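# Place the green block into the blue tray

## Task

Get the green block so it sits inside the blue tray. The robot must not topple or finish leaning, and nothing may be knocked or carried out of the work area.

## Robot and tools

Robot: a Rainbow Robotics RB-Y1. It has a base with two drive wheels and two rear casters, a folding torso (the lower part, the leg, bends at ankle, knee and hip), a head, and two 7-joint arms with parallel grippers. The base is 0.58 m wide and extends 0.10 m in front of the wheel axle and 0.57 m behind it. Turning in place sweeps a 0.58 m radius. Each wrist carries a camera in a case that juts sideways and can strike things. With the arms as they start, the robot is up to 0.73 m wide.

Frames (metres): the base frame has its origin on the floor between the drive wheels, x forward, y left, z up. chest, left_hand and right_hand are reported in it. A hand point lies between the finger pads, 0.03 m back from the tips. The fingers point along the hand's -z and close along its x. The reported hand position can be off, more at long reach or with a load. The odometry frame is the base frame at the start. base_odometry counts only wheel turns, so slip looks like travel and bumps can turn the robot unseen. Heading is in rad, positive to the left.

move: runs one action and returns state plus images. An action is one of these: base and/or joints, optionally with min_time_s or contact_limits; target alone or with min_time_s; or contact_limits alone. With no action, move just reports.
- base: one object {x_m_s, turn_rad_s, for_s}. These are velocities relative to the robot's current spot, not a pose. x_m_s is forward speed, 0 or magnitude 0.005 to 1.5 m/s. turn_rad_s is positive to the left, 0 or magnitude 0.02 to 1.509. for_s is 0.1 to 5 s. An omitted velocity is 0. Distance is roughly speed times for_s. Acceleration is 0.4 m/s² (turns 0.5 rad/s²). If |x_m_s| + 0.27·|turn_rad_s| exceeds 1.5, both are scaled down. The base cannot move sideways, and it coasts up to about 3 s after for_s ends.
- joints: an object keyed by joint name with absolute targets. Angles are in rad; grippers are the opening in m, 0 to 0.1.
  Torso: torso_squat_rad 0 to 1.2 (more lowers the chest); torso_shift_rad -0.3 to 0.6 (+ moves the hips forward); torso_pitch_rad -0.2 to 1.4 (+ bows forward); torso_yaw_rad -1.5 to 1.5 (+ left; lift both arms out at least 0.2 rad first). Combined limits: squat+shift<=1.52; squat-shift+pitch<=1.57; shift+0.5pitch-0.4squat<=0.7; shift+0.3pitch-0.5squat<=0.39.
  Arms, listed as left/right: shoulder_pitch ±2.356 (negative swings forward and up); shoulder_roll left 0 to 3.141, right -3.141 to 0 (away from zero lifts the arm outward); shoulder_yaw ±2.094 (+ left on both); elbow -2.617 to 0.01 (negative bends); forearm_roll ±3.141; wrist_pitch -1.57 to 1.919 (negative tips the hand forward on a hanging arm); hand_roll ±2.705.
  Head: head_pan_rad ±0.523 (+ left); head_tilt_rad -0.35 to 1.57 (+ down).
- target: {side "left"/"right", x, y, z in m in the base frame (-3 to 3), quat_wxyz as printed}. This is an absolute hand pose. It is solved once into joint angles, so the hand travels an arc; break long moves into short steps. The result says "reached" (within 10 mm and 2°), "short" (with the error), or "refused" (with the reason). It cannot start while another move is running.
- min_time_s: 0.1 to 8 s, the minimum duration of the arm, head and torso motions.
- contact_limits: per gripper (left_gripper_m, right_gripper_m) in mA, 200 to 672.5. It starts at 672.5 and persists; lower values grip more gently.
- cameras: head_camera, left_wrist_camera, right_wrist_camera, or all. [] gives none.
- blocking: true by default (waits until everything is at rest). With false, the call returns in about 0.5 s and a new move replaces only the targets it names.

wait: seconds 0 to 10, plus cameras. It returns early once running moves come to rest.
stop: brakes all of your running motions. Braked motions report "stopped".
zoom_image: camera plus region [x0,y0,x1,y1] in pixels from the top-left, at most 504 by 504, on that camera's latest image.
finished_scene: ends the scene (scene 1). The block must stay in the tray afterwards.

Status words: done; moving; off_target (came to rest away from the target and may still be pushing); stopped; contact_stop (torso hit something or could not lift the load); time_out (took too long, often because something is blocking); limit_stop_at_<name> (a built-in self-collision guard or limit); not_followed (the arm collision check held the command back; the result says "joint command not followed" with a cause); torque_fault; limit_stop_at_motor_heat. A contact_stop or time_out on one joint halts its whole group (torso, left arm, or right arm). If a move or wait is refused or hit by an unplanned stop, the later calls in that reply are skipped.

Readings: lidar_m gives 12 distances in 30° sectors, starting straight ahead and going counter-clockwise, seen at 0.23 m height; "-" means nothing. wheel_motors_off is 1 when the wheel motors are off. motor_effort gives wheel effort in %, with the peak in brackets; a reading far from rest means the base is pushing on something. Joint torques and external torques are noisy estimates. Wrist force and torque are raw and unzeroed, on the hand axes. on_its_own lists what the robot did unasked.

Gripping: command an opening at least 0.005 m smaller than the object. The gripper then shows off_target or done; both are fine.

Avoid: quick bends or rises with the arms extended or a load held; abrupt stops while driving; driving into furniture, which can tip the robot or stall the wheels (they then switch off for 2 s). Do not let the arms collide or press on each other, grippers and cameras included; keep the shoulder rolls about 0.5 rad outward when both arms reach forward. Avoid contact torque at the joint limits (shoulders 61.6 N m, elbow 31.6, wrist joints 22), which triggers a 10 s freeze. Holding an arm outstretched or pushing it for a long time overheats the motors. Do not drop the block from height, slam things, or knock anything away.

Each tool is called after "Request:" as a command line: name --argument value for each argument, lists and objects as JSON in quotes; but a table of rows of numbers goes row by row, as --pt "numbers of a row", without its own name.

## Session

Request:
move

Scene clock: 0.00 s.
Joint torques (N m): no reading
External joint torques (N m): no reading
Wrist force (N): no reading
Wrist torque (N m): no reading
Wrist force, peak (N): no reading
base_odometry: x=+0.000 y=+0.000 heading=+0.000
lidar_m: 2.47 2.52 2.35 1.98 2.03 2.79 2.66 2.75 2.42 1.85 2.37 2.52
base_status: not commanded
joint_positions: torso_squat_rad=+0.350 torso_shift_rad=+0.000 torso_pitch_rad=+0.000 torso_yaw_rad=+0.000 left_shoulder_pitch_rad=+0.030 left_shoulder_roll_rad=+0.012 left_shoulder_yaw_rad=-0.032 left_elbow_rad=-0.292 left_forearm_roll_rad=+0.039 left_wrist_pitch_rad=-0.049 left_hand_roll_rad=+0.041 left_gripper_m=+0.101 right_shoulder_pitch_rad=-0.033 right_shoulder_roll_rad=-0.039 right_shoulder_yaw_rad=-0.011 right_elbow_rad=-0.279 right_forearm_roll_rad=-0.006 right_wrist_pitch_rad=+0.046 right_hand_roll_rad=-0.003 right_gripper_m=+0.100 head_pan_rad=+0.000 head_tilt_rad=+0.400
joint_status: not commanded
wheel_motors_off: 0
motor_effort: left_wheel=+2 right_wheel=-2
chest: x=-0.2280 y=-0.0002 z=+1.2475 quat_wxyz=(+1.000, +0.000, +0.000, +0.000) (m; base frame)
left_hand: x=-0.0975 y=+0.2263 z=+0.5762 quat_wxyz=(+0.987, -0.001, -0.155, +0.028) (m; base frame)
right_hand: x=-0.0794 y=-0.2494 z=+0.5773 quat_wxyz=(+0.991, -0.019, -0.132, -0.002) (m; base frame)
pictures: head_camera, left_wrist_camera, right_wrist_camera
Images, in order (width x height): head_camera 896x504, left_wrist_camera 644x364, right_wrist_camera 644x364.

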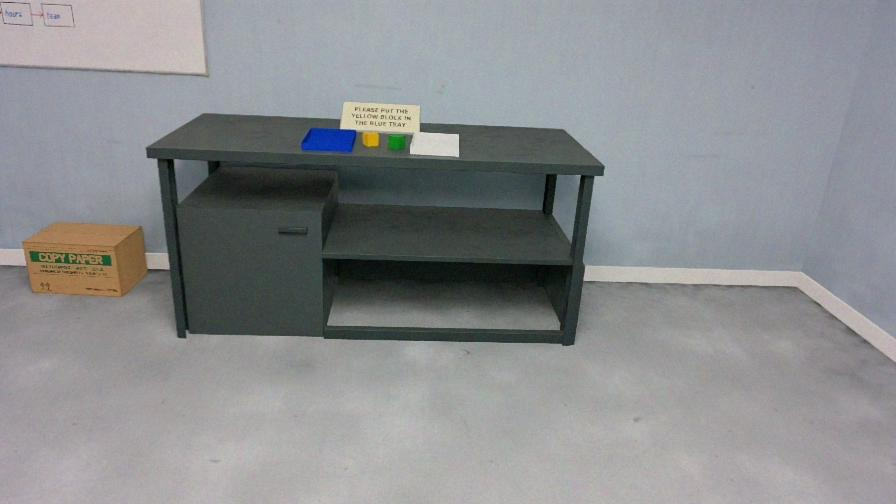

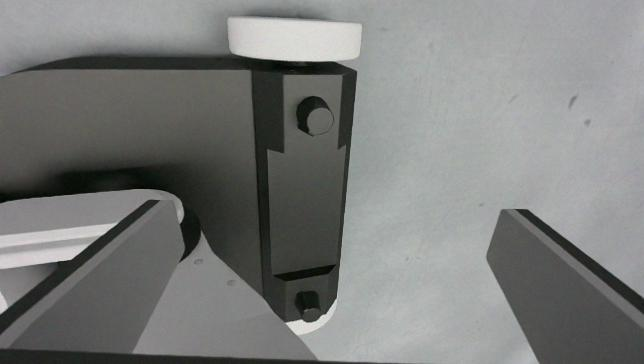

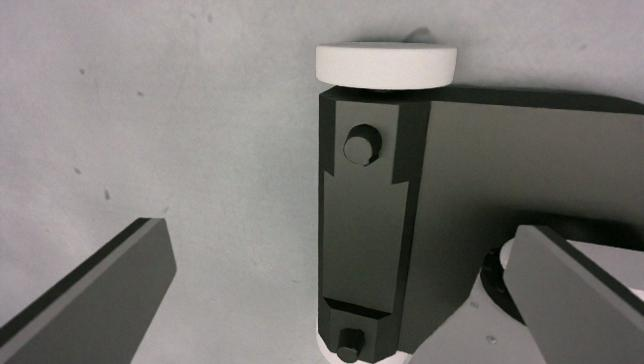

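Request:
move --base '{"x_m_s":0.6,"for_s":2.3}' --joints '{"head_tilt_rad":0.6,"torso_squat_rad":0.35}' --cameras '["head_camera"]'

Scene clock: 15.13 s.
Joint torques (N m): left_arm=[-2.59 0.39 -0.32 -1.44 0.19 -0.5 -0.06] | right_arm=[-3.47 -1.09 -1.09 -2.14 0.14 -0.73 0.15]
External joint torques (N m): left_arm=[0.05 -0.02 -0.37 0.34 0.19 0.23 -0.04] | right_arm=[0.24 0.54 -0.98 -0.27 0.07 -0.17 0.13]
Wrist force (N): left_arm=[3.1 2.2 0.0] | right_arm=[-0.3 -0.8 -6.1]
Wrist torque (N m): left_arm=[0.57 1.27 -0.81] | right_arm=[0.07 0.05 0.04]
Wrist force, peak (N): left_arm=[4.2 2.6 0.4] | right_arm=[-2.3 -0.5 -7.5]
move: done
base_odometry: x=+1.380 y=+0.001 heading=+0.001
lidar_m: 1.58 1.13 1.43 1.92 2.12 2.83 4.03 3.32 2.17 2.25 2.34 1.25
base_status: done (sent for 2.3 of 2.3 s)
joint_positions: torso_squat_rad=+0.350 torso_shift_rad=+0.000 torso_pitch_rad=+0.000 torso_yaw_rad=+0.000 left_shoulder_pitch_rad=+0.030 left_shoulder_roll_rad=+0.012 left_shoulder_yaw_rad=-0.032 left_elbow_rad=-0.292 left_forearm_roll_rad=+0.039 left_wrist_pitch_rad=-0.049 left_hand_roll_rad=+0.041 left_gripper_m=+0.101 right_shoulder_pitch_rad=-0.033 right_shoulder_roll_rad=-0.039 right_shoulder_yaw_rad=-0.011 right_elbow_rad=-0.279 right_forearm_roll_rad=-0.006 right_wrist_pitch_rad=+0.046 right_hand_roll_rad=-0.003 right_gripper_m=+0.100 head_pan_rad=+0.000 head_tilt_rad=+0.600
joint_status: all done
wheel_motors_off: 0
motor_effort: left_wheel=+6(30) right_wheel=-8(23)
chest: x=-0.2280 y=-0.0002 z=+1.2475 quat_wxyz=(+1.000, +0.000, +0.000, +0.000) (m; base frame)
left_hand: x=-0.0974 y=+0.2263 z=+0.5762 quat_wxyz=(+0.987, -0.001, -0.155, +0.028) (m; base frame)
right_hand: x=-0.0794 y=-0.2494 z=+0.5773 quat_wxyz=(+0.991, -0.019, -0.132, -0.002) (m; base frame)
pictures: head_camera
Images, in order (width x height): head_camera 896x504.

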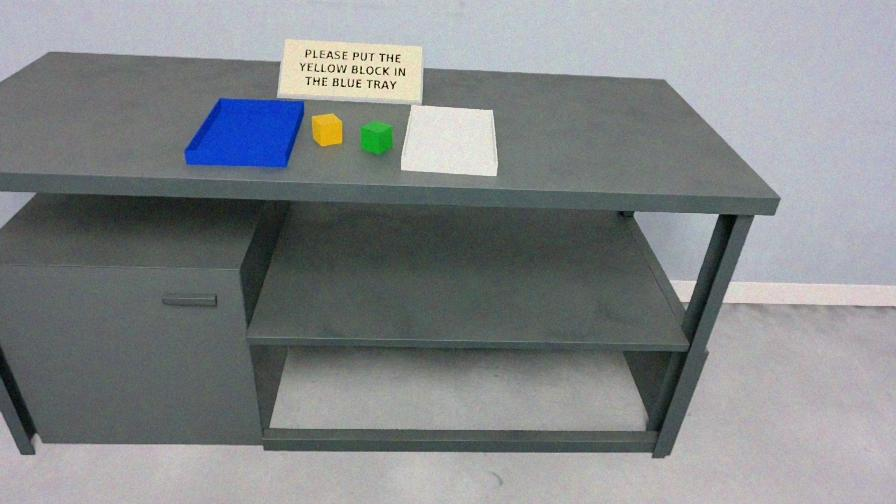

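Request:
move --joints '{"left_shoulder_pitch_rad":0.5,"left_shoulder_roll_rad":0.25,"left_elbow_rad":-2.3,"left_wrist_pitch_rad":0.3}'

Request:
move --target '{"side":"left","x":0.2,"y":0.25,"z":1.25,"quat_wxyz":[1,0,0,0]}'

Request:
move --base '{"x_m_s":0.35,"for_s":2.1}' --joints '{"head_tilt_rad":0.9}' --cameras '["all"]'

Scene clock: 33.23 s.
Joint torques (N m): left_arm=[-2.75 3.34 2.29 -10.34 -0.08 -1.63 0.03] | right_arm=[-3.71 -1.05 -0.7 -2.21 0.06 -0.73 0.14]
External joint torques (N m): left_arm=[0.59 0.23 -0.48 0.43 0 0.38 0.09] | right_arm=[0 0.58 -0.59 -0.33 -0.02 -0.17 0.13]
Wrist force (N): left_arm=[-0.6 0.5 5.4] | right_arm=[-1.4 -0.6 -6.4]
Wrist torque (N m): left_arm=[0.76 1.02 -0.76] | right_arm=[0.04 -0.10 0.04]
Wrist force, peak (N): left_arm=[-1.3 0.9 6.3] | right_arm=[-1.6 -0.8 -7.7]
move: done
base_odometry: x=+1.380 y=+0.001 heading=+0.001
lidar_m: 1.58 1.13 1.44 1.93 2.13 2.84 4.04 3.33 2.18 2.25 2.34 1.26
base_status: not commanded
joint_positions: torso_squat_rad=+0.350 torso_shift_rad=+0.000 torso_pitch_rad=+0.000 torso_yaw_rad=+0.000 left_shoulder_pitch_rad=+0.500 left_shoulder_roll_rad=+0.250 left_shoulder_yaw_rad=-0.032 left_elbow_rad=-2.300 left_forearm_roll_rad=+0.039 left_wrist_pitch_rad=+0.300 left_hand_roll_rad=+0.041 left_gripper_m=+0.101 right_shoulder_pitch_rad=-0.033 right_shoulder_roll_rad=-0.039 right_shoulder_yaw_rad=-0.011 right_elbow_rad=-0.279 right_forearm_roll_rad=-0.006 right_wrist_pitch_rad=+0.046 right_hand_roll_rad=-0.003 right_gripper_m=+0.100 head_pan_rad=+0.000 head_tilt_rad=+0.600
joint_status: all done
wheel_motors_off: 0
motor_effort: left_wheel=+7(7) right_wheel=-8(9)
chest: x=-0.2280 y=-0.0002 z=+1.2475 quat_wxyz=(+1.000, +0.000, +0.000, +0.000) (m; base frame)
left_hand: x=+0.1539 y=+0.2841 z=+1.0920 quat_wxyz=(+0.727, +0.066, -0.681, -0.053) (m; base frame)
right_hand: x=-0.0794 y=-0.2494 z=+0.5773 quat_wxyz=(+0.991, -0.019, -0.132, -0.002) (m; base frame)
pictures: none

Scene clock: 35.20 s.
Joint torques (N m): left_arm=[-20.76 6.57 8.57 0.25 -0.2 -0.02 -0.11] | right_arm=[-3.48 -1.33 -0.84 -2.12 0.08 -0.67 0.14]
External joint torques (N m): left_arm=[0.04 -1.4 -0.91 -0.34 -0.22 0.05 -0.11] | right_arm=[0.22 0.29 -0.73 -0.25 0.01 -0.11 0.13]
Wrist force (N): left_arm=[5.8 1.6 -0.2] | right_arm=[-1.5 -0.9 -6.7]
Wrist torque (N m): left_arm=[0.58 1.46 -0.90] | right_arm=[0.08 -0.11 0.03]
Wrist force, peak (N): left_arm=[0.8 1.7 6.1] | right_arm=[-1.6 -0.7 -7.4]
move: done
base_odometry: x=+1.380 y=+0.001 heading=+0.001
lidar_m: 1.59 1.13 1.45 1.92 2.14 2.82 4.04 3.32 2.18 2.25 2.34 1.24
base_status: not commanded
joint_positions: torso_squat_rad=+0.350 torso_shift_rad=+0.000 torso_pitch_rad=+0.000 torso_yaw_rad=+0.000 left_shoulder_pitch_rad=-1.512 left_shoulder_roll_rad=+1.089 left_shoulder_yaw_rad=-0.952 left_elbow_rad=-1.343 left_forearm_roll_rad=+1.693 left_wrist_pitch_rad=+1.919 left_hand_roll_rad=+0.674 left_gripper_m=+0.101 right_shoulder_pitch_rad=-0.033 right_shoulder_roll_rad=-0.039 right_shoulder_yaw_rad=-0.011 right_elbow_rad=-0.279 right_forearm_roll_rad=-0.006 right_wrist_pitch_rad=+0.046 right_hand_roll_rad=-0.003 right_gripper_m=+0.100 head_pan_rad=+0.000 head_tilt_rad=+0.600
joint_status: all done
wheel_motors_off: 0
motor_effort: left_wheel=+6(8) right_wheel=-9(9)
chest: x=-0.2280 y=-0.0002 z=+1.2475 quat_wxyz=(+1.000, +0.000, +0.000, +0.000) (m; base frame)
left_hand: x=+0.2000 y=+0.2502 z=+1.2503 quat_wxyz=(+1.000, +0.000, -0.001, +0.000) (m; base frame)
left_hand_status: reached (checked arc, planned for 1.6 s): 0 mm and 0.1 deg off.
right_hand: x=-0.0794 y=-0.2494 z=+0.5773 quat_wxyz=(+0.991, -0.019, -0.132, -0.002) (m; base frame)
pictures: none

Scene clock: 38.73 s.
Joint torques (N m): left_arm=[-20.57 7.38 8.8 0.36 -0.11 -0.07 -0.23] | right_arm=[-3.81 -1.13 -0.89 -2.2 0.1 -0.8 0.19]
External joint torques (N m): left_arm=[0.23 -0.6 -0.68 -0.24 -0.14 0.01 -0.23] | right_arm=[-0.1 0.49 -0.78 -0.33 0.03 -0.25 0.18]
Wrist force (N): left_arm=[5.5 1.8 -0.1] | right_arm=[-1.1 -1.0 -6.8]
Wrist torque (N m): left_arm=[0.57 1.42 -0.92] | right_arm=[0.10 -0.02 0.00]
Wrist force, peak (N): left_arm=[6.5 2.3 0.0] | right_arm=[-2.1 -1.3 -7.6]
move: done
base_odometry: x=+2.115 y=+0.002 heading=+0.002
lidar_m: 0.99 0.55 0.51 1.99 2.02 2.94 4.76 2.63 2.34 2.23 0.74 1.00
base_status: done (sent for 2.1 of 2.1 s)
joint_positions: torso_squat_rad=+0.350 torso_shift_rad=+0.000 torso_pitch_rad=+0.000 torso_yaw_rad=+0.000 left_shoulder_pitch_rad=-1.512 left_shoulder_roll_rad=+1.089 left_shoulder_yaw_rad=-0.952 left_elbow_rad=-1.343 left_forearm_roll_rad=+1.693 left_wrist_pitch_rad=+1.919 left_hand_roll_rad=+0.674 left_gripper_m=+0.101 right_shoulder_pitch_rad=-0.033 right_shoulder_roll_rad=-0.039 right_shoulder_yaw_rad=-0.011 right_elbow_rad=-0.279 right_forearm_roll_rad=-0.006 right_wrist_pitch_rad=+0.046 right_hand_roll_rad=-0.003 right_gripper_m=+0.100 head_pan_rad=+0.000 head_tilt_rad=+0.900
joint_status: all done
wheel_motors_off: 0
motor_effort: left_wheel=+5(25) right_wheel=-8(18)
chest: x=-0.2280 y=-0.0002 z=+1.2475 quat_wxyz=(+1.000, +0.000, +0.000, +0.000) (m; base frame)
left_hand: x=+0.2000 y=+0.2501 z=+1.2503 quat_wxyz=(+1.000, +0.000, -0.001, +0.000) (m; base frame)
right_hand: x=-0.0794 y=-0.2494 z=+0.5773 quat_wxyz=(+0.991, -0.019, -0.132, -0.002) (m; base frame)
pictures: head_camera, left_wrist_camera, right_wrist_camera
Images, in order (width x height): head_camera 896x504, left_wrist_camera 644x364, right_wrist_camera 644x364.

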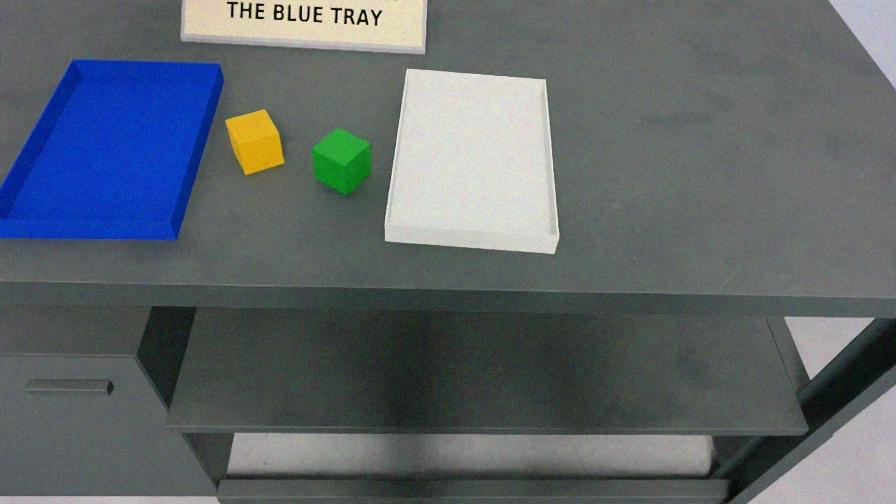

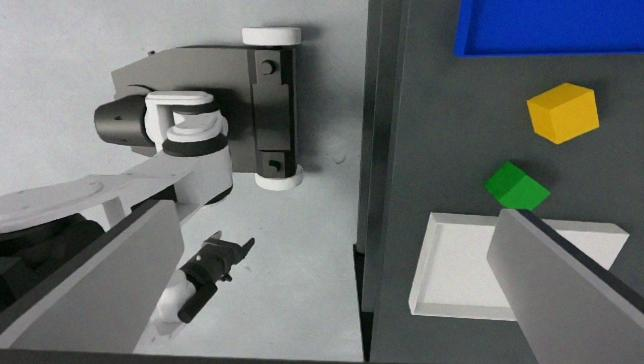

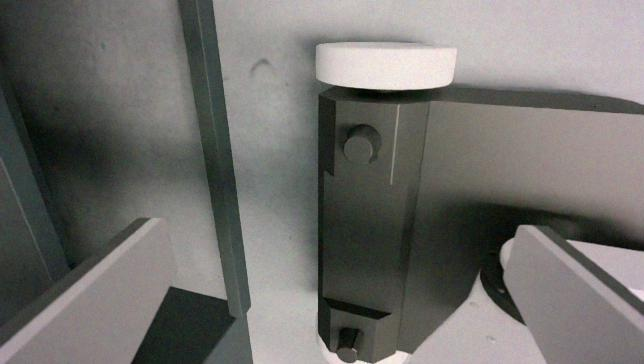

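Request:
move --base '{"x_m_s":0.2,"for_s":0.9}'

Request:
move --target '{"side":"left","x":0.26,"y":0.17,"z":1.2,"quat_wxyz":[1,0,0,0]}' --cameras '["head_camera","left_wrist_camera"]'

Scene clock: 52.27 s.
Joint torques (N m): left_arm=[-20.91 7.59 9.02 0.2 -0.12 0.06 -0.07] | right_arm=[-4.02 -1.19 -1.06 -2.23 0.12 -0.79 0.28]
External joint torques (N m): left_arm=[-0.11 -0.38 -0.46 -0.39 -0.14 0.13 -0.07] | right_arm=[-0.31 0.44 -0.95 -0.36 0.04 -0.23 0.27]
Wrist force (N): left_arm=[5.5 1.9 -0.4] | right_arm=[-2.1 -1.0 -7.1]
Wrist torque (N m): left_arm=[0.53 1.47 -0.85] | right_arm=[0.09 -0.20 0.04]
Wrist force, peak (N): left_arm=[6.4 2.2 -0.3] | right_arm=[-1.6 -1.1 -8.0]
move: done
base_odometry: x=+2.295 y=+0.002 heading=+0.002
lidar_m: 0.81 0.55 0.42 0.61 2.04 3.08 4.95 2.75 2.33 0.68 0.70 0.84
base_status: done (sent for 0.9 of 0.9 s)
joint_positions: torso_squat_rad=+0.350 torso_shift_rad=+0.000 torso_pitch_rad=+0.000 torso_yaw_rad=+0.000 left_shoulder_pitch_rad=-1.512 left_shoulder_roll_rad=+1.089 left_shoulder_yaw_rad=-0.952 left_elbow_rad=-1.343 left_forearm_roll_rad=+1.693 left_wrist_pitch_rad=+1.919 left_hand_roll_rad=+0.674 left_gripper_m=+0.101 right_shoulder_pitch_rad=-0.033 right_shoulder_roll_rad=-0.039 right_shoulder_yaw_rad=-0.011 right_elbow_rad=-0.279 right_forearm_roll_rad=-0.006 right_wrist_pitch_rad=+0.046 right_hand_roll_rad=-0.003 right_gripper_m=+0.100 head_pan_rad=+0.000 head_tilt_rad=+0.900
joint_status: not commanded
wheel_motors_off: 0
motor_effort: left_wheel=+5(22) right_wheel=-9(19)
chest: x=-0.2279 y=-0.0002 z=+1.2475 quat_wxyz=(+1.000, +0.000, +0.000, +0.000) (m; base frame)
left_hand: x=+0.2001 y=+0.2501 z=+1.2502 quat_wxyz=(+1.000, +0.000, -0.001, +0.000) (m; base frame)
right_hand: x=-0.0794 y=-0.2494 z=+0.5773 quat_wxyz=(+0.991, -0.019, -0.132, -0.002) (m; base frame)
pictures: none

Scene clock: 53.30 s.
Joint torques (N m): left_arm=[-25.78 9.51 7.64 0.06 0.06 0.19 -0.01] | right_arm=[-3.87 -1.21 -0.98 -2.19 0.06 -0.69 0.21]
External joint torques (N m): left_arm=[-1.59 0.69 -0.58 0.44 0.04 0.27 -0.01] | right_arm=[-0.16 0.41 -0.87 -0.32 -0.02 -0.13 0.2]
Wrist force (N): left_arm=[5.8 1.5 0.1] | right_arm=[-1.4 -0.6 -6.9]
Wrist torque (N m): left_arm=[0.58 1.46 -0.78] | right_arm=[0.05 -0.04 0.00]
Wrist force, peak (N): left_arm=[6.4 2.6 -0.6] | right_arm=[-1.5 -1.6 -7.3]
move: done
base_odometry: x=+2.295 y=+0.002 heading=+0.002
lidar_m: 0.80 0.55 0.42 0.61 2.04 3.06 4.95 2.76 2.32 0.69 0.70 0.85
base_status: not commanded
joint_positions: torso_squat_rad=+0.350 torso_shift_rad=+0.000 torso_pitch_rad=+0.000 torso_yaw_rad=+0.000 left_shoulder_pitch_rad=-1.568 left_shoulder_roll_rad=+0.740 left_shoulder_yaw_rad=-1.038 left_elbow_rad=-0.981 left_forearm_roll_rad=+1.560 left_wrist_pitch_rad=+1.807 left_hand_roll_rad=+0.624 left_gripper_m=+0.101 right_shoulder_pitch_rad=-0.033 right_shoulder_roll_rad=-0.039 right_shoulder_yaw_rad=-0.011 right_elbow_rad=-0.279 right_forearm_roll_rad=-0.006 right_wrist_pitch_rad=+0.046 right_hand_roll_rad=-0.003 right_gripper_m=+0.100 head_pan_rad=+0.000 head_tilt_rad=+0.900
joint_status: all done
wheel_motors_off: 0
motor_effort: left_wheel=+6(7) right_wheel=-8(9)
chest: x=-0.2280 y=-0.0002 z=+1.2475 quat_wxyz=(+1.000, +0.000, +0.000, +0.000) (m; base frame)
left_hand: x=+0.2590 y=+0.1700 z=+1.2000 quat_wxyz=(+1.000, +0.000, -0.004, +0.000) (m; base frame)
left_hand_status: reached (checked arc, planned for 0.7 s): 1 mm and 0.4 deg off.
right_hand: x=-0.0794 y=-0.2494 z=+0.5773 quat_wxyz=(+0.991, -0.019, -0.132, -0.002) (m; base frame)
pictures: head_camera, left_wrist_camera
Images, in order (width x height): head_camera 896x504, left_wrist_camera 644x364.

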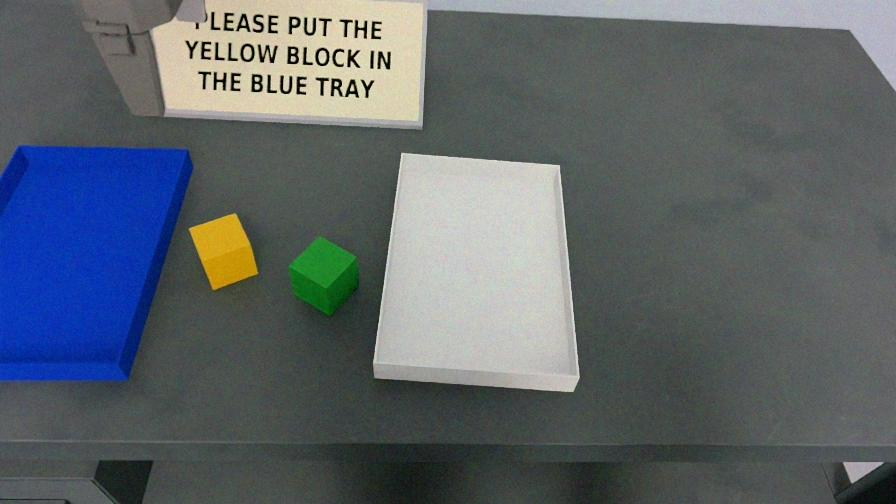

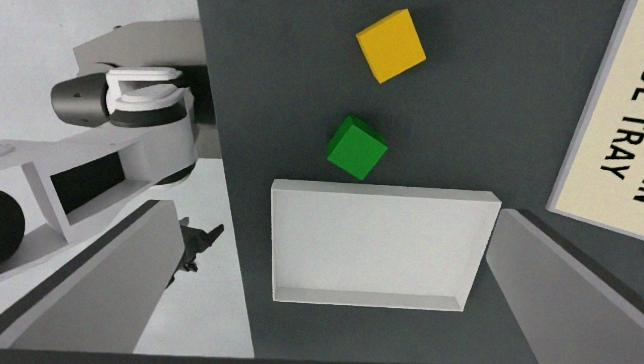

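Request:
move --target '{"side":"left","x":0.29,"y":0.19,"z":1.11,"quat_wxyz":[1,0,0,0]}' --cameras '["head_camera","left_wrist_camera"]'

Request:
zoom_image --camera "left_wrist_camera" --region '[220, 60, 480, 300]'

Scene clock: 65.40 s.
Joint torques (N m): left_arm=[-26.09 9.23 6.15 -0.63 0.02 0.36 0.22] | right_arm=[-3.5 -1.11 -0.95 -2.24 0.05 -0.77 0.2]
External joint torques (N m): left_arm=[-0.64 -0.14 -0.74 0.24 0.01 0.45 0.22] | right_arm=[0.2 0.51 -0.84 -0.36 -0.03 -0.21 0.19]
Wrist force (N): left_arm=[5.1 2.0 -0.1] | right_arm=[-2.0 -0.6 -7.2]
Wrist torque (N m): left_arm=[0.57 1.37 -0.73] | right_arm=[0.08 -0.18 0.02]
Wrist force, peak (N): left_arm=[6.4 2.2 -0.2] | right_arm=[-1.2 -0.8 -7.7]
move: done
base_odometry: x=+2.295 y=+0.002 heading=+0.002
lidar_m: 0.81 0.56 0.42 0.60 2.04 3.07 4.94 2.76 2.32 0.68 0.72 0.85
base_status: not commanded
joint_positions: torso_squat_rad=+0.350 torso_shift_rad=+0.000 torso_pitch_rad=+0.000 torso_yaw_rad=+0.000 left_shoulder_pitch_rad=-1.451 left_shoulder_roll_rad=+0.629 left_shoulder_yaw_rad=-1.096 left_elbow_rad=-0.756 left_forearm_roll_rad=+1.482 left_wrist_pitch_rad=+1.629 left_hand_roll_rad=+0.448 left_gripper_m=+0.101 right_shoulder_pitch_rad=-0.033 right_shoulder_roll_rad=-0.039 right_shoulder_yaw_rad=-0.011 right_elbow_rad=-0.279 right_forearm_roll_rad=-0.006 right_wrist_pitch_rad=+0.046 right_hand_roll_rad=-0.003 right_gripper_m=+0.100 head_pan_rad=+0.000 head_tilt_rad=+0.900
joint_status: all done
wheel_motors_off: 0
motor_effort: left_wheel=+6(7) right_wheel=-8(9)
chest: x=-0.2280 y=-0.0002 z=+1.2475 quat_wxyz=(+1.000, +0.000, +0.000, +0.000) (m; base frame)
left_hand: x=+0.2895 y=+0.1900 z=+1.1101 quat_wxyz=(+1.000, +0.000, -0.002, +0.000) (m; base frame)
left_hand_status: reached (checked arc, planned for 0.5 s): 1 mm and 0.3 deg off.
right_hand: x=-0.0794 y=-0.2494 z=+0.5773 quat_wxyz=(+0.991, -0.019, -0.132, -0.002) (m; base frame)
pictures: head_camera, left_wrist_camera
Images, in order (width x height): head_camera 896x504, left_wrist_camera 644x364.

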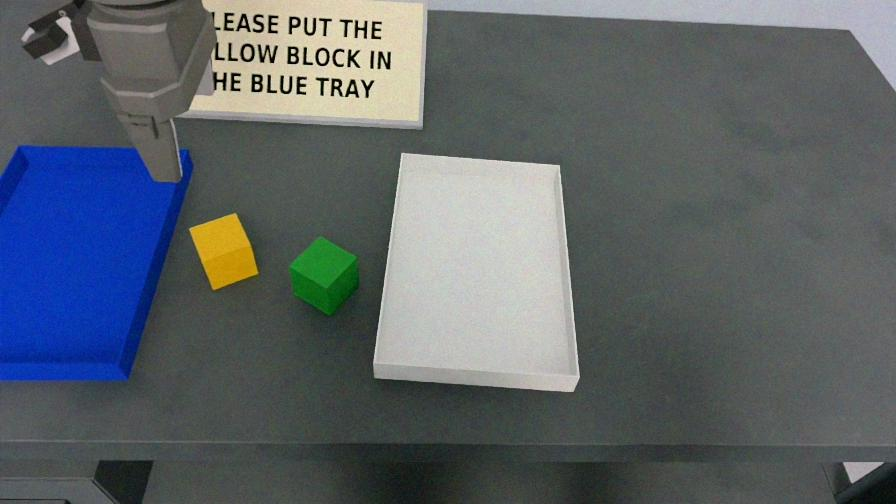

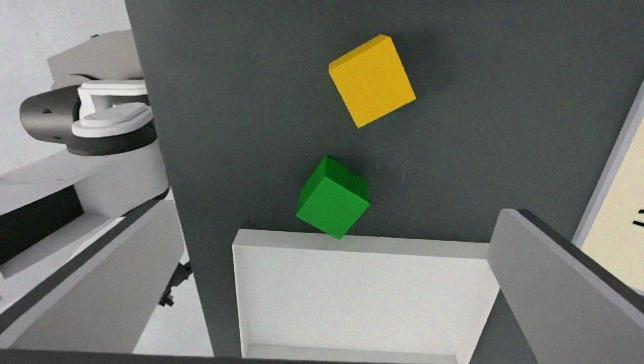

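Scaled by 1.938 from the camera's 644x364 image, which has a finer 828x468 frame.

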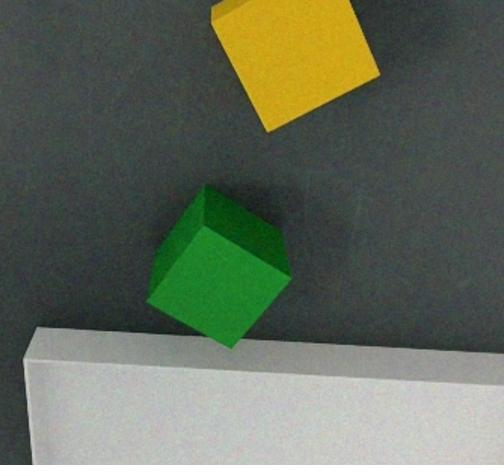

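Request:
move --target '{"side":"left","x":0.298,"y":0.18,"z":1.065,"quat_wxyz":[0.951,0,0,-0.309]}' --cameras '["head_camera","left_wrist_camera"]'

Scene clock: 84.40 s.
Joint torques (N m): left_arm=[-25.62 8.93 5.22 -0.48 -0.08 0.14 0.16] | right_arm=[-3.81 -1.22 -0.81 -2.21 0.12 -0.75 0.07]
External joint torques (N m): left_arm=[0.24 -0.41 -0.52 0.44 -0.1 0.27 0.16] | right_arm=[-0.1 0.41 -0.7 -0.33 0.04 -0.2 0.05]
Wrist force (N): left_arm=[5.2 1.8 0.2] | right_arm=[-1.8 -1.4 -6.3]
Wrist torque (N m): left_arm=[0.57 1.42 -0.79] | right_arm=[0.10 -0.13 0.03]
Wrist force, peak (N): left_arm=[6.6 2.0 0.0] | right_arm=[-1.3 -1.4 -7.6]
move: done
base_odometry: x=+2.295 y=+0.002 heading=+0.002
lidar_m: 0.80 0.56 0.42 0.61 2.04 3.07 4.95 2.76 2.33 0.69 0.71 0.85
base_status: not commanded
joint_positions: torso_squat_rad=+0.350 torso_shift_rad=+0.000 torso_pitch_rad=+0.000 torso_yaw_rad=+0.000 left_shoulder_pitch_rad=-1.416 left_shoulder_roll_rad=+0.521 left_shoulder_yaw_rad=-1.129 left_elbow_rad=-0.605 left_forearm_roll_rad=+1.464 left_wrist_pitch_rad=+1.534 left_hand_roll_rad=-0.240 left_gripper_m=+0.101 right_shoulder_pitch_rad=-0.033 right_shoulder_roll_rad=-0.039 right_shoulder_yaw_rad=-0.011 right_elbow_rad=-0.279 right_forearm_roll_rad=-0.006 right_wrist_pitch_rad=+0.046 right_hand_roll_rad=-0.003 right_gripper_m=+0.100 head_pan_rad=+0.000 head_tilt_rad=+0.900
joint_status: all done
wheel_motors_off: 0
motor_effort: left_wheel=+6(6) right_wheel=-8(9)
chest: x=-0.2280 y=-0.0002 z=+1.2475 quat_wxyz=(+1.000, +0.000, +0.000, +0.000) (m; base frame)
left_hand: x=+0.2975 y=+0.1798 z=+1.0653 quat_wxyz=(+0.951, +0.000, -0.004, -0.309) (m; base frame)
left_hand_status: reached (checked arc, planned for 0.7 s): 1 mm and 0.4 deg off.
right_hand: x=-0.0794 y=-0.2494 z=+0.5773 quat_wxyz=(+0.991, -0.019, -0.132, -0.002) (m; base frame)
pictures: head_camera, left_wrist_camera
Images, in order (width x height): head_camera 896x504, left_wrist_camera 644x364.

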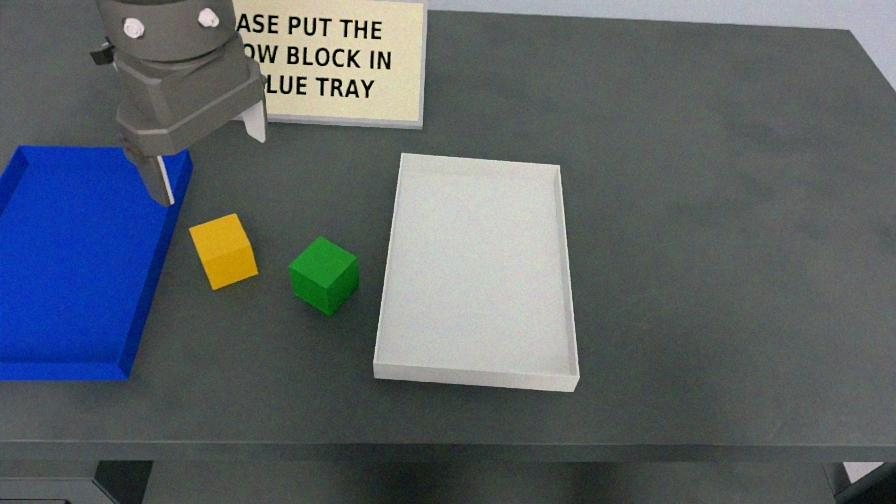

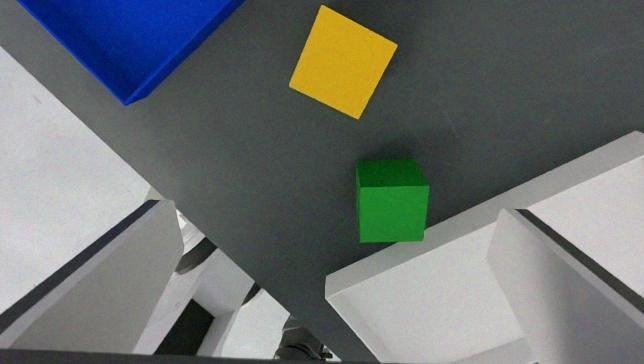

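Request:
move --target '{"side":"left","x":0.3,"y":0.12,"z":0.95,"quat_wxyz":[0.951,0,0,-0.309]}' --cameras '["head_camera","left_wrist_camera"]'

Scene clock: 98.27 s.
Joint torques (N m): left_arm=[-25.51 8.19 2.09 -0.68 -0.14 -0.03 0.17] | right_arm=[-3.81 -1.33 -0.88 -2.17 0.13 -0.73 0.12]
External joint torques (N m): left_arm=[-0.37 0.42 -0.62 0.41 -0.14 0.29 0.17] | right_arm=[-0.1 0.3 -0.77 -0.29 0.06 -0.17 0.11]
Wrist force (N): left_arm=[5.2 1.9 0.0] | right_arm=[-1.0 -0.8 -7.2]
Wrist torque (N m): left_arm=[0.55 1.39 -0.79] | right_arm=[0.09 -0.04 0.02]
Wrist force, peak (N): left_arm=[5.8 3.0 2.3] | right_arm=[-2.3 -1.2 -7.5]
move: short
base_odometry: x=+2.295 y=+0.002 heading=+0.002
lidar_m: 0.81 0.54 0.41 0.62 2.04 3.08 4.94 2.76 2.32 0.69 0.71 0.85
base_status: not commanded
joint_positions: torso_squat_rad=+0.350 torso_shift_rad=+0.000 torso_pitch_rad=+0.000 torso_yaw_rad=+0.000 left_shoulder_pitch_rad=-1.312 left_shoulder_roll_rad=+0.201 left_shoulder_yaw_rad=-1.165 left_elbow_rad=-0.267 left_forearm_roll_rad=+1.397 left_wrist_pitch_rad=+1.216 left_hand_roll_rad=-0.295 left_gripper_m=+0.101 right_shoulder_pitch_rad=-0.033 right_shoulder_roll_rad=-0.039 right_shoulder_yaw_rad=-0.011 right_elbow_rad=-0.279 right_forearm_roll_rad=-0.006 right_wrist_pitch_rad=+0.046 right_hand_roll_rad=-0.003 right_gripper_m=+0.100 head_pan_rad=+0.000 head_tilt_rad=+0.900
joint_status: all done
wheel_motors_off: 0
motor_effort: left_wheel=+6(7) right_wheel=-8(9)
chest: x=-0.2281 y=-0.0002 z=+1.2475 quat_wxyz=(+1.000, +0.000, +0.000, +0.000) (m; base frame)
left_hand: x=+0.2994 y=+0.1199 z=+0.9504 quat_wxyz=(+0.950, +0.006, -0.048, -0.309) (m; base frame)
left_hand_status: short (checked arc, as near as the solve gets, planned for 0.7 s): 1 mm and 5.5 deg off. The place is met; only the turn is off.
right_hand: x=-0.0794 y=-0.2494 z=+0.5773 quat_wxyz=(+0.991, -0.019, -0.132, -0.002) (m; base frame)
pictures: head_camera, left_wrist_camera
Images, in order (width x height): head_camera 896x504, left_wrist_camera 644x364.

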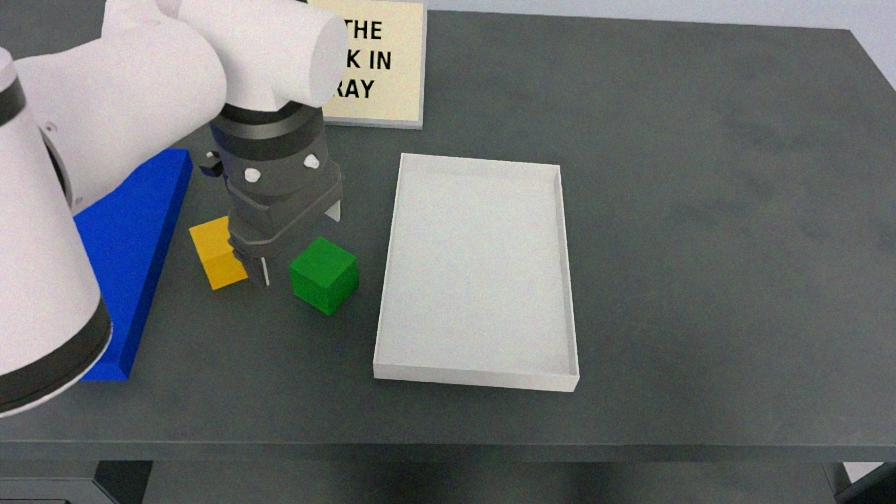

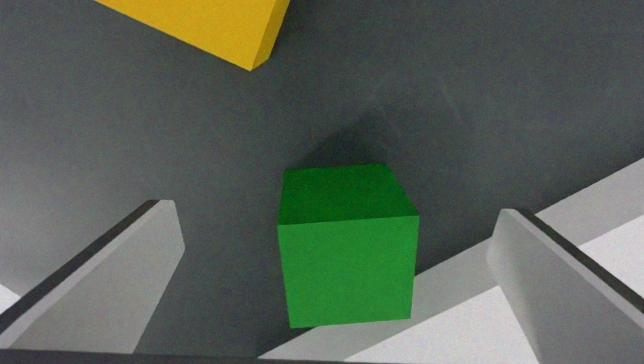

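Request:
move --joints '{"torso_squat_rad":0.5}'

Request:
move --target '{"side":"left","x":0.303,"y":0.12,"z":0.905,"quat_wxyz":[0.951,0,0,-0.309]}' --cameras '["head_camera","left_wrist_camera"]'

Scene clock: 109.03 s.
Joint torques (N m): left_arm=[-25.18 8.13 1.62 -0.4 -0.14 0.08 0.16] | right_arm=[-3.9 -1.22 -0.93 -2.22 0.05 -0.71 0.21]
External joint torques (N m): left_arm=[-0.03 0.36 -1.08 0.69 -0.14 0.39 0.16] | right_arm=[-0.19 0.4 -0.82 -0.34 -0.03 -0.15 0.19]
Wrist force (N): left_arm=[5.2 1.8 -0.1] | right_arm=[-1.3 -0.9 -6.8]
Wrist torque (N m): left_arm=[0.57 1.41 -0.74] | right_arm=[0.09 -0.06 -0.03]
Wrist force, peak (N): left_arm=[6.1 2.0 0.1] | right_arm=[-1.6 0.1 -7.7]
move: done
base_odometry: x=+2.295 y=+0.002 heading=+0.002
lidar_m: 0.80 0.55 0.42 0.62 2.04 3.08 4.95 2.77 2.33 0.68 0.71 0.84
base_status: not commanded
joint_positions: torso_squat_rad=+0.500 torso_shift_rad=+0.000 torso_pitch_rad=+0.000 torso_yaw_rad=+0.000 left_shoulder_pitch_rad=-1.312 left_shoulder_roll_rad=+0.201 left_shoulder_yaw_rad=-1.165 left_elbow_rad=-0.267 left_forearm_roll_rad=+1.397 left_wrist_pitch_rad=+1.216 left_hand_roll_rad=-0.295 left_gripper_m=+0.101 right_shoulder_pitch_rad=-0.033 right_shoulder_roll_rad=-0.039 right_shoulder_yaw_rad=-0.011 right_elbow_rad=-0.279 right_forearm_roll_rad=-0.006 right_wrist_pitch_rad=+0.046 right_hand_roll_rad=-0.003 right_gripper_m=+0.100 head_pan_rad=+0.000 head_tilt_rad=+0.900
joint_status: all done
wheel_motors_off: 0
motor_effort: left_wheel=+6(7) right_wheel=-8(9)
chest: x=-0.2281 y=-0.0002 z=+1.2042 quat_wxyz=(+1.000, +0.000, +0.000, +0.000) (m; base frame)
left_hand: x=+0.2994 y=+0.1199 z=+0.9072 quat_wxyz=(+0.950, +0.006, -0.048, -0.309) (m; base frame)
right_hand: x=-0.0794 y=-0.2494 z=+0.5341 quat_wxyz=(+0.991, -0.019, -0.132, -0.002) (m; base frame)
pictures: none

Scene clock: 109.57 s.
Joint torques (N m): left_arm=[-24.49 7.64 1.62 -0.76 -0.13 0.07 0.04] | right_arm=[-3.68 -1.43 -0.96 -2.22 0.09 -0.78 0.12]
External joint torques (N m): left_arm=[0.66 -0.12 -1.08 0.33 -0.12 0.42 0.04] | right_arm=[0.03 0.19 -0.85 -0.34 0.02 -0.22 0.11]
Wrist force (N): left_arm=[5.0 2.2 0.3] | right_arm=[-1.5 -0.6 -6.3]
Wrist torque (N m): left_arm=[0.52 1.40 -0.76] | right_arm=[0.04 -0.11 0.07]
Wrist force, peak (N): left_arm=[5.7 1.9 0.8] | right_arm=[-1.7 -0.8 -7.3]
move: short
base_odometry: x=+2.295 y=+0.002 heading=+0.002
lidar_m: 0.81 0.55 0.42 0.62 2.05 3.09 4.95 2.77 2.33 0.69 0.71 0.85
base_status: not commanded
joint_positions: torso_squat_rad=+0.500 torso_shift_rad=+0.000 torso_pitch_rad=+0.000 torso_yaw_rad=+0.000 left_shoulder_pitch_rad=-1.307 left_shoulder_roll_rad=+0.201 left_shoulder_yaw_rad=-1.166 left_elbow_rad=-0.267 left_forearm_roll_rad=+1.394 left_wrist_pitch_rad=+1.196 left_hand_roll_rad=-0.295 left_gripper_m=+0.101 right_shoulder_pitch_rad=-0.033 right_shoulder_roll_rad=-0.039 right_shoulder_yaw_rad=-0.011 right_elbow_rad=-0.279 right_forearm_roll_rad=-0.006 right_wrist_pitch_rad=+0.046 right_hand_roll_rad=-0.003 right_gripper_m=+0.100 head_pan_rad=+0.000 head_tilt_rad=+0.900
joint_status: all done
wheel_motors_off: 0
motor_effort: left_wheel=+6(6) right_wheel=-8(8)
chest: x=-0.2281 y=-0.0002 z=+1.2042 quat_wxyz=(+1.000, +0.000, +0.000, +0.000) (m; base frame)
left_hand: x=+0.3025 y=+0.1200 z=+0.9054 quat_wxyz=(+0.950, +0.007, -0.056, -0.309) (m; base frame)
left_hand_status: short (checked arc, as near as the solve gets, planned for 0.1 s): 1 mm and 6.4 deg off. The place is met; only the turn is off.
right_hand: x=-0.0794 y=-0.2494 z=+0.5341 quat_wxyz=(+0.991, -0.019, -0.132, -0.002) (m; base frame)
pictures: head_camera, left_wrist_camera
Images, in order (width x height): head_camera 896x504, left_wrist_camera 644x364.

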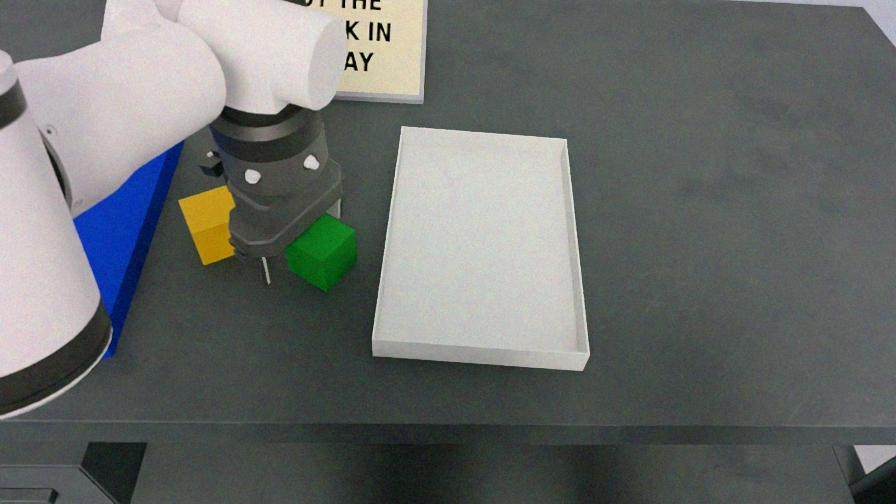

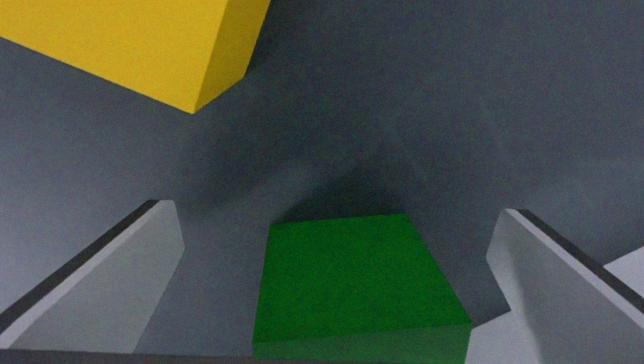

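Request:
move --target '{"side":"left","x":0.291,"y":0.094,"z":0.905,"quat_wxyz":[0.951,0,0,-0.309]}' --cameras '["head_camera","left_wrist_camera"]'

Scene clock: 116.07 s.
Joint torques (N m): left_arm=[-25.14 7.57 1.44 -0.72 -0.07 0.23 -0.12] | right_arm=[-3.87 -1.38 -0.83 -2.16 0.01 -0.74 0.13]
External joint torques (N m): left_arm=[-0.27 0.16 -1.25 0.43 -0.07 0.52 -0.12] | right_arm=[-0.15 0.24 -0.72 -0.29 -0.07 -0.18 0.11]
Wrist force (N): left_arm=[5.2 2.3 0.5] | right_arm=[-0.9 -1.0 -6.1]
Wrist torque (N m): left_arm=[0.52 1.42 -0.86] | right_arm=[0.12 -0.06 0.04]
Wrist force, peak (N): left_arm=[5.9 1.5 0.2] | right_arm=[-1.5 -0.6 -7.6]
move: short
base_odometry: x=+2.295 y=+0.002 heading=+0.002
lidar_m: 0.80 0.56 0.41 0.61 2.04 3.08 4.94 2.76 2.33 0.69 0.71 0.84
base_status: not commanded
joint_positions: torso_squat_rad=+0.500 torso_shift_rad=+0.000 torso_pitch_rad=+0.000 torso_yaw_rad=+0.000 left_shoulder_pitch_rad=-1.323 left_shoulder_roll_rad=+0.154 left_shoulder_yaw_rad=-1.171 left_elbow_rad=-0.267 left_forearm_roll_rad=+1.392 left_wrist_pitch_rad=+1.226 left_hand_roll_rad=-0.245 left_gripper_m=+0.101 right_shoulder_pitch_rad=-0.033 right_shoulder_roll_rad=-0.039 right_shoulder_yaw_rad=-0.011 right_elbow_rad=-0.279 right_forearm_roll_rad=-0.006 right_wrist_pitch_rad=+0.046 right_hand_roll_rad=-0.003 right_gripper_m=+0.100 head_pan_rad=+0.000 head_tilt_rad=+0.900
joint_status: all done
wheel_motors_off: 0
motor_effort: left_wheel=+6(7) right_wheel=-8(9)
chest: x=-0.2281 y=-0.0002 z=+1.2042 quat_wxyz=(+1.000, +0.000, +0.000, +0.000) (m; base frame)
left_hand: x=+0.2904 y=+0.0940 z=+0.9053 quat_wxyz=(+0.950, +0.003, -0.042, -0.309) (m; base frame)
left_hand_status: short (checked arc, as near as the solve gets, planned for 0.3 s): 1 mm and 4.8 deg off. The place is met; only the turn is off.
right_hand: x=-0.0794 y=-0.2494 z=+0.5341 quat_wxyz=(+0.991, -0.019, -0.132, -0.002) (m; base frame)
pictures: head_camera, left_wrist_camera
Images, in order (width x height): head_camera 896x504, left_wrist_camera 644x364.

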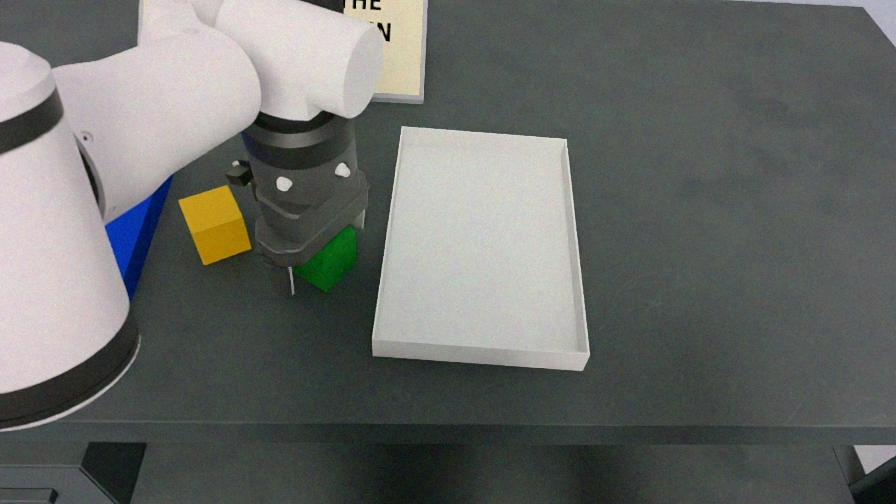

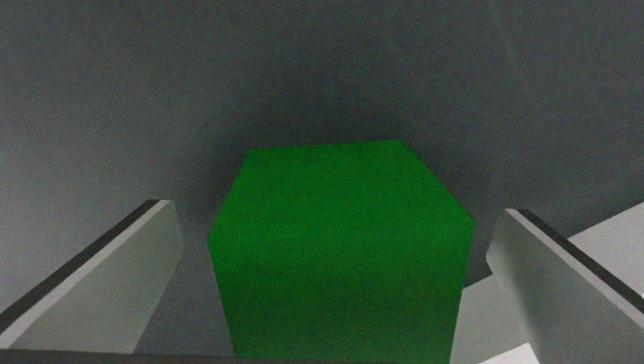

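Request:
move --target '{"side":"left","x":0.278,"y":0.076,"z":0.905,"quat_wxyz":[0.951,0,0,-0.309]}'

Request:
move --joints '{"torso_squat_rad":0.575}' --cameras '["head_camera","left_wrist_camera"]'

Scene clock: 127.40 s.
Joint torques (N m): left_arm=[-25.27 6.9 1.4 -0.87 -0.11 0.02 0.05] | right_arm=[-3.52 -1.12 -0.83 -2.15 0.11 -0.71 0.16]
External joint torques (N m): left_arm=[-0.69 -0.26 -1.28 0.31 -0.13 0.23 0.05] | right_arm=[0.19 0.5 -0.72 -0.27 0.03 -0.16 0.15]
Wrist force (N): left_arm=[5.2 2.0 -0.4] | right_arm=[-1.5 -1.1 -5.7]
Wrist torque (N m): left_arm=[0.58 1.43 -0.90] | right_arm=[0.10 -0.06 0.03]
Wrist force, peak (N): left_arm=[6.2 1.9 0.7] | right_arm=[-2.4 -0.8 -7.5]
move: short
base_odometry: x=+2.295 y=+0.002 heading=+0.002
lidar_m: 0.81 0.57 0.41 0.61 2.04 3.08 4.95 2.75 2.33 0.69 0.71 0.85
base_status: not commanded
joint_positions: torso_squat_rad=+0.500 torso_shift_rad=+0.000 torso_pitch_rad=+0.000 torso_yaw_rad=+0.000 left_shoulder_pitch_rad=-1.335 left_shoulder_roll_rad=+0.118 left_shoulder_yaw_rad=-1.175 left_elbow_rad=-0.267 left_forearm_roll_rad=+1.392 left_wrist_pitch_rad=+1.262 left_hand_roll_rad=-0.207 left_gripper_m=+0.101 right_shoulder_pitch_rad=-0.033 right_shoulder_roll_rad=-0.039 right_shoulder_yaw_rad=-0.011 right_elbow_rad=-0.279 right_forearm_roll_rad=-0.006 right_wrist_pitch_rad=+0.046 right_hand_roll_rad=-0.003 right_gripper_m=+0.100 head_pan_rad=+0.000 head_tilt_rad=+0.900
joint_status: all done
wheel_motors_off: 0
motor_effort: left_wheel=+6(6) right_wheel=-8(8)
chest: x=-0.2281 y=-0.0002 z=+1.2042 quat_wxyz=(+1.000, +0.000, +0.000, +0.000) (m; base frame)
left_hand: x=+0.2775 y=+0.0760 z=+0.9053 quat_wxyz=(+0.951, +0.001, -0.024, -0.309) (m; base frame)
left_hand_status: short (checked arc, as near as the solve gets, planned for 0.2 s): 1 mm and 2.8 deg off. The place is met; only the turn is off.
right_hand: x=-0.0794 y=-0.2494 z=+0.5341 quat_wxyz=(+0.991, -0.019, -0.132, -0.002) (m; base frame)
pictures: none

Scene clock: 128.43 s.
Joint torques (N m): left_arm=[27.71 -6.17 -3.55 0.95 -1.99 -20.59 -0.58] | right_arm=[-3.83 -1.38 -0.89 -2.22 0.14 -0.79 0.12]
External joint torques (N m): left_arm=[52.44 -13.55 -6.25 2.09 -1.99 -20.35 -0.58] | right_arm=[0.05 0.22 -0.79 -0.28 0.06 -0.22 0.1]
Wrist force (N): left_arm=[-36.7 -17.4 170.0] | right_arm=[-1.1 -1.0 -5.8]
Wrist torque (N m): left_arm=[-1.28 11.39 -0.14] | right_arm=[0.08 0.01 -0.02]
Wrist force, peak (N): left_arm=[-37.9 -18.0 175.8] | right_arm=[-1.6 -0.5 -7.5]
move: done
base_odometry: x=+2.295 y=+0.002 heading=+0.003
lidar_m: 0.81 0.56 0.42 0.61 2.05 3.08 4.94 2.76 2.34 0.68 0.71 0.85
base_status: not commanded
joint_positions: torso_squat_rad=+0.575 torso_shift_rad=-0.002 torso_pitch_rad=-0.006 torso_yaw_rad=+0.000 left_shoulder_pitch_rad=-1.348 left_shoulder_roll_rad=+0.122 left_shoulder_yaw_rad=-1.174 left_elbow_rad=-0.268 left_forearm_roll_rad=+1.393 left_wrist_pitch_rad=+1.267 left_hand_roll_rad=-0.207 left_gripper_m=+0.101 right_shoulder_pitch_rad=-0.033 right_shoulder_roll_rad=-0.039 right_shoulder_yaw_rad=-0.011 right_elbow_rad=-0.279 right_forearm_roll_rad=-0.006 right_wrist_pitch_rad=+0.046 right_hand_roll_rad=-0.003 right_gripper_m=+0.100 head_pan_rad=+0.000 head_tilt_rad=+0.900
joint_status: all done
wheel_motors_off: 0
motor_effort: left_wheel=+17(17) right_wheel=-2(10)
chest: x=-0.2311 y=-0.0004 z=+1.1772 quat_wxyz=(+1.000, +0.001, -0.003, +0.000) (m; base frame)
left_hand: x=+0.2797 y=+0.0756 z=+0.8879 quat_wxyz=(+0.950, +0.004, -0.031, -0.309) (m; base frame)
right_hand: x=-0.0788 y=-0.2492 z=+0.5077 quat_wxyz=(+0.991, -0.018, -0.135, -0.002) (m; base frame)
pictures: head_camera, left_wrist_camera
Images, in order (width x height): head_camera 896x504, left_wrist_camera 644x364.

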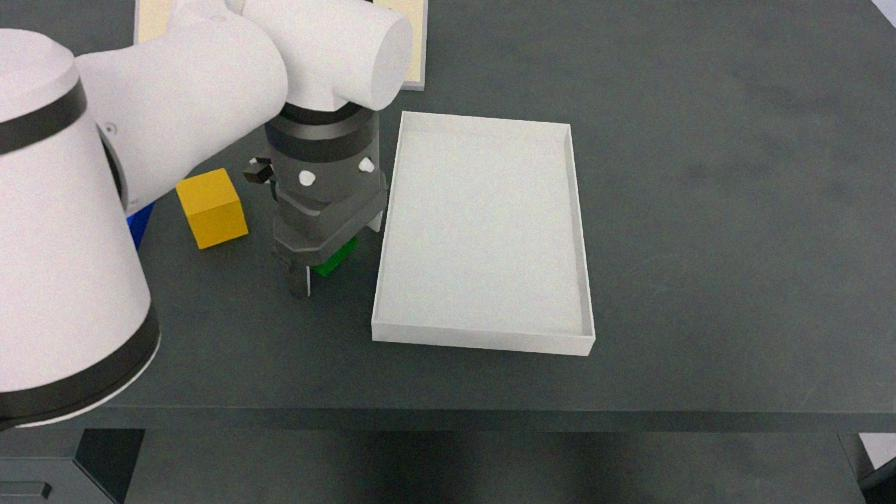

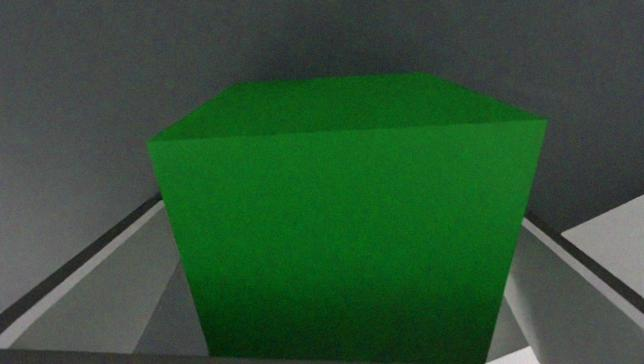

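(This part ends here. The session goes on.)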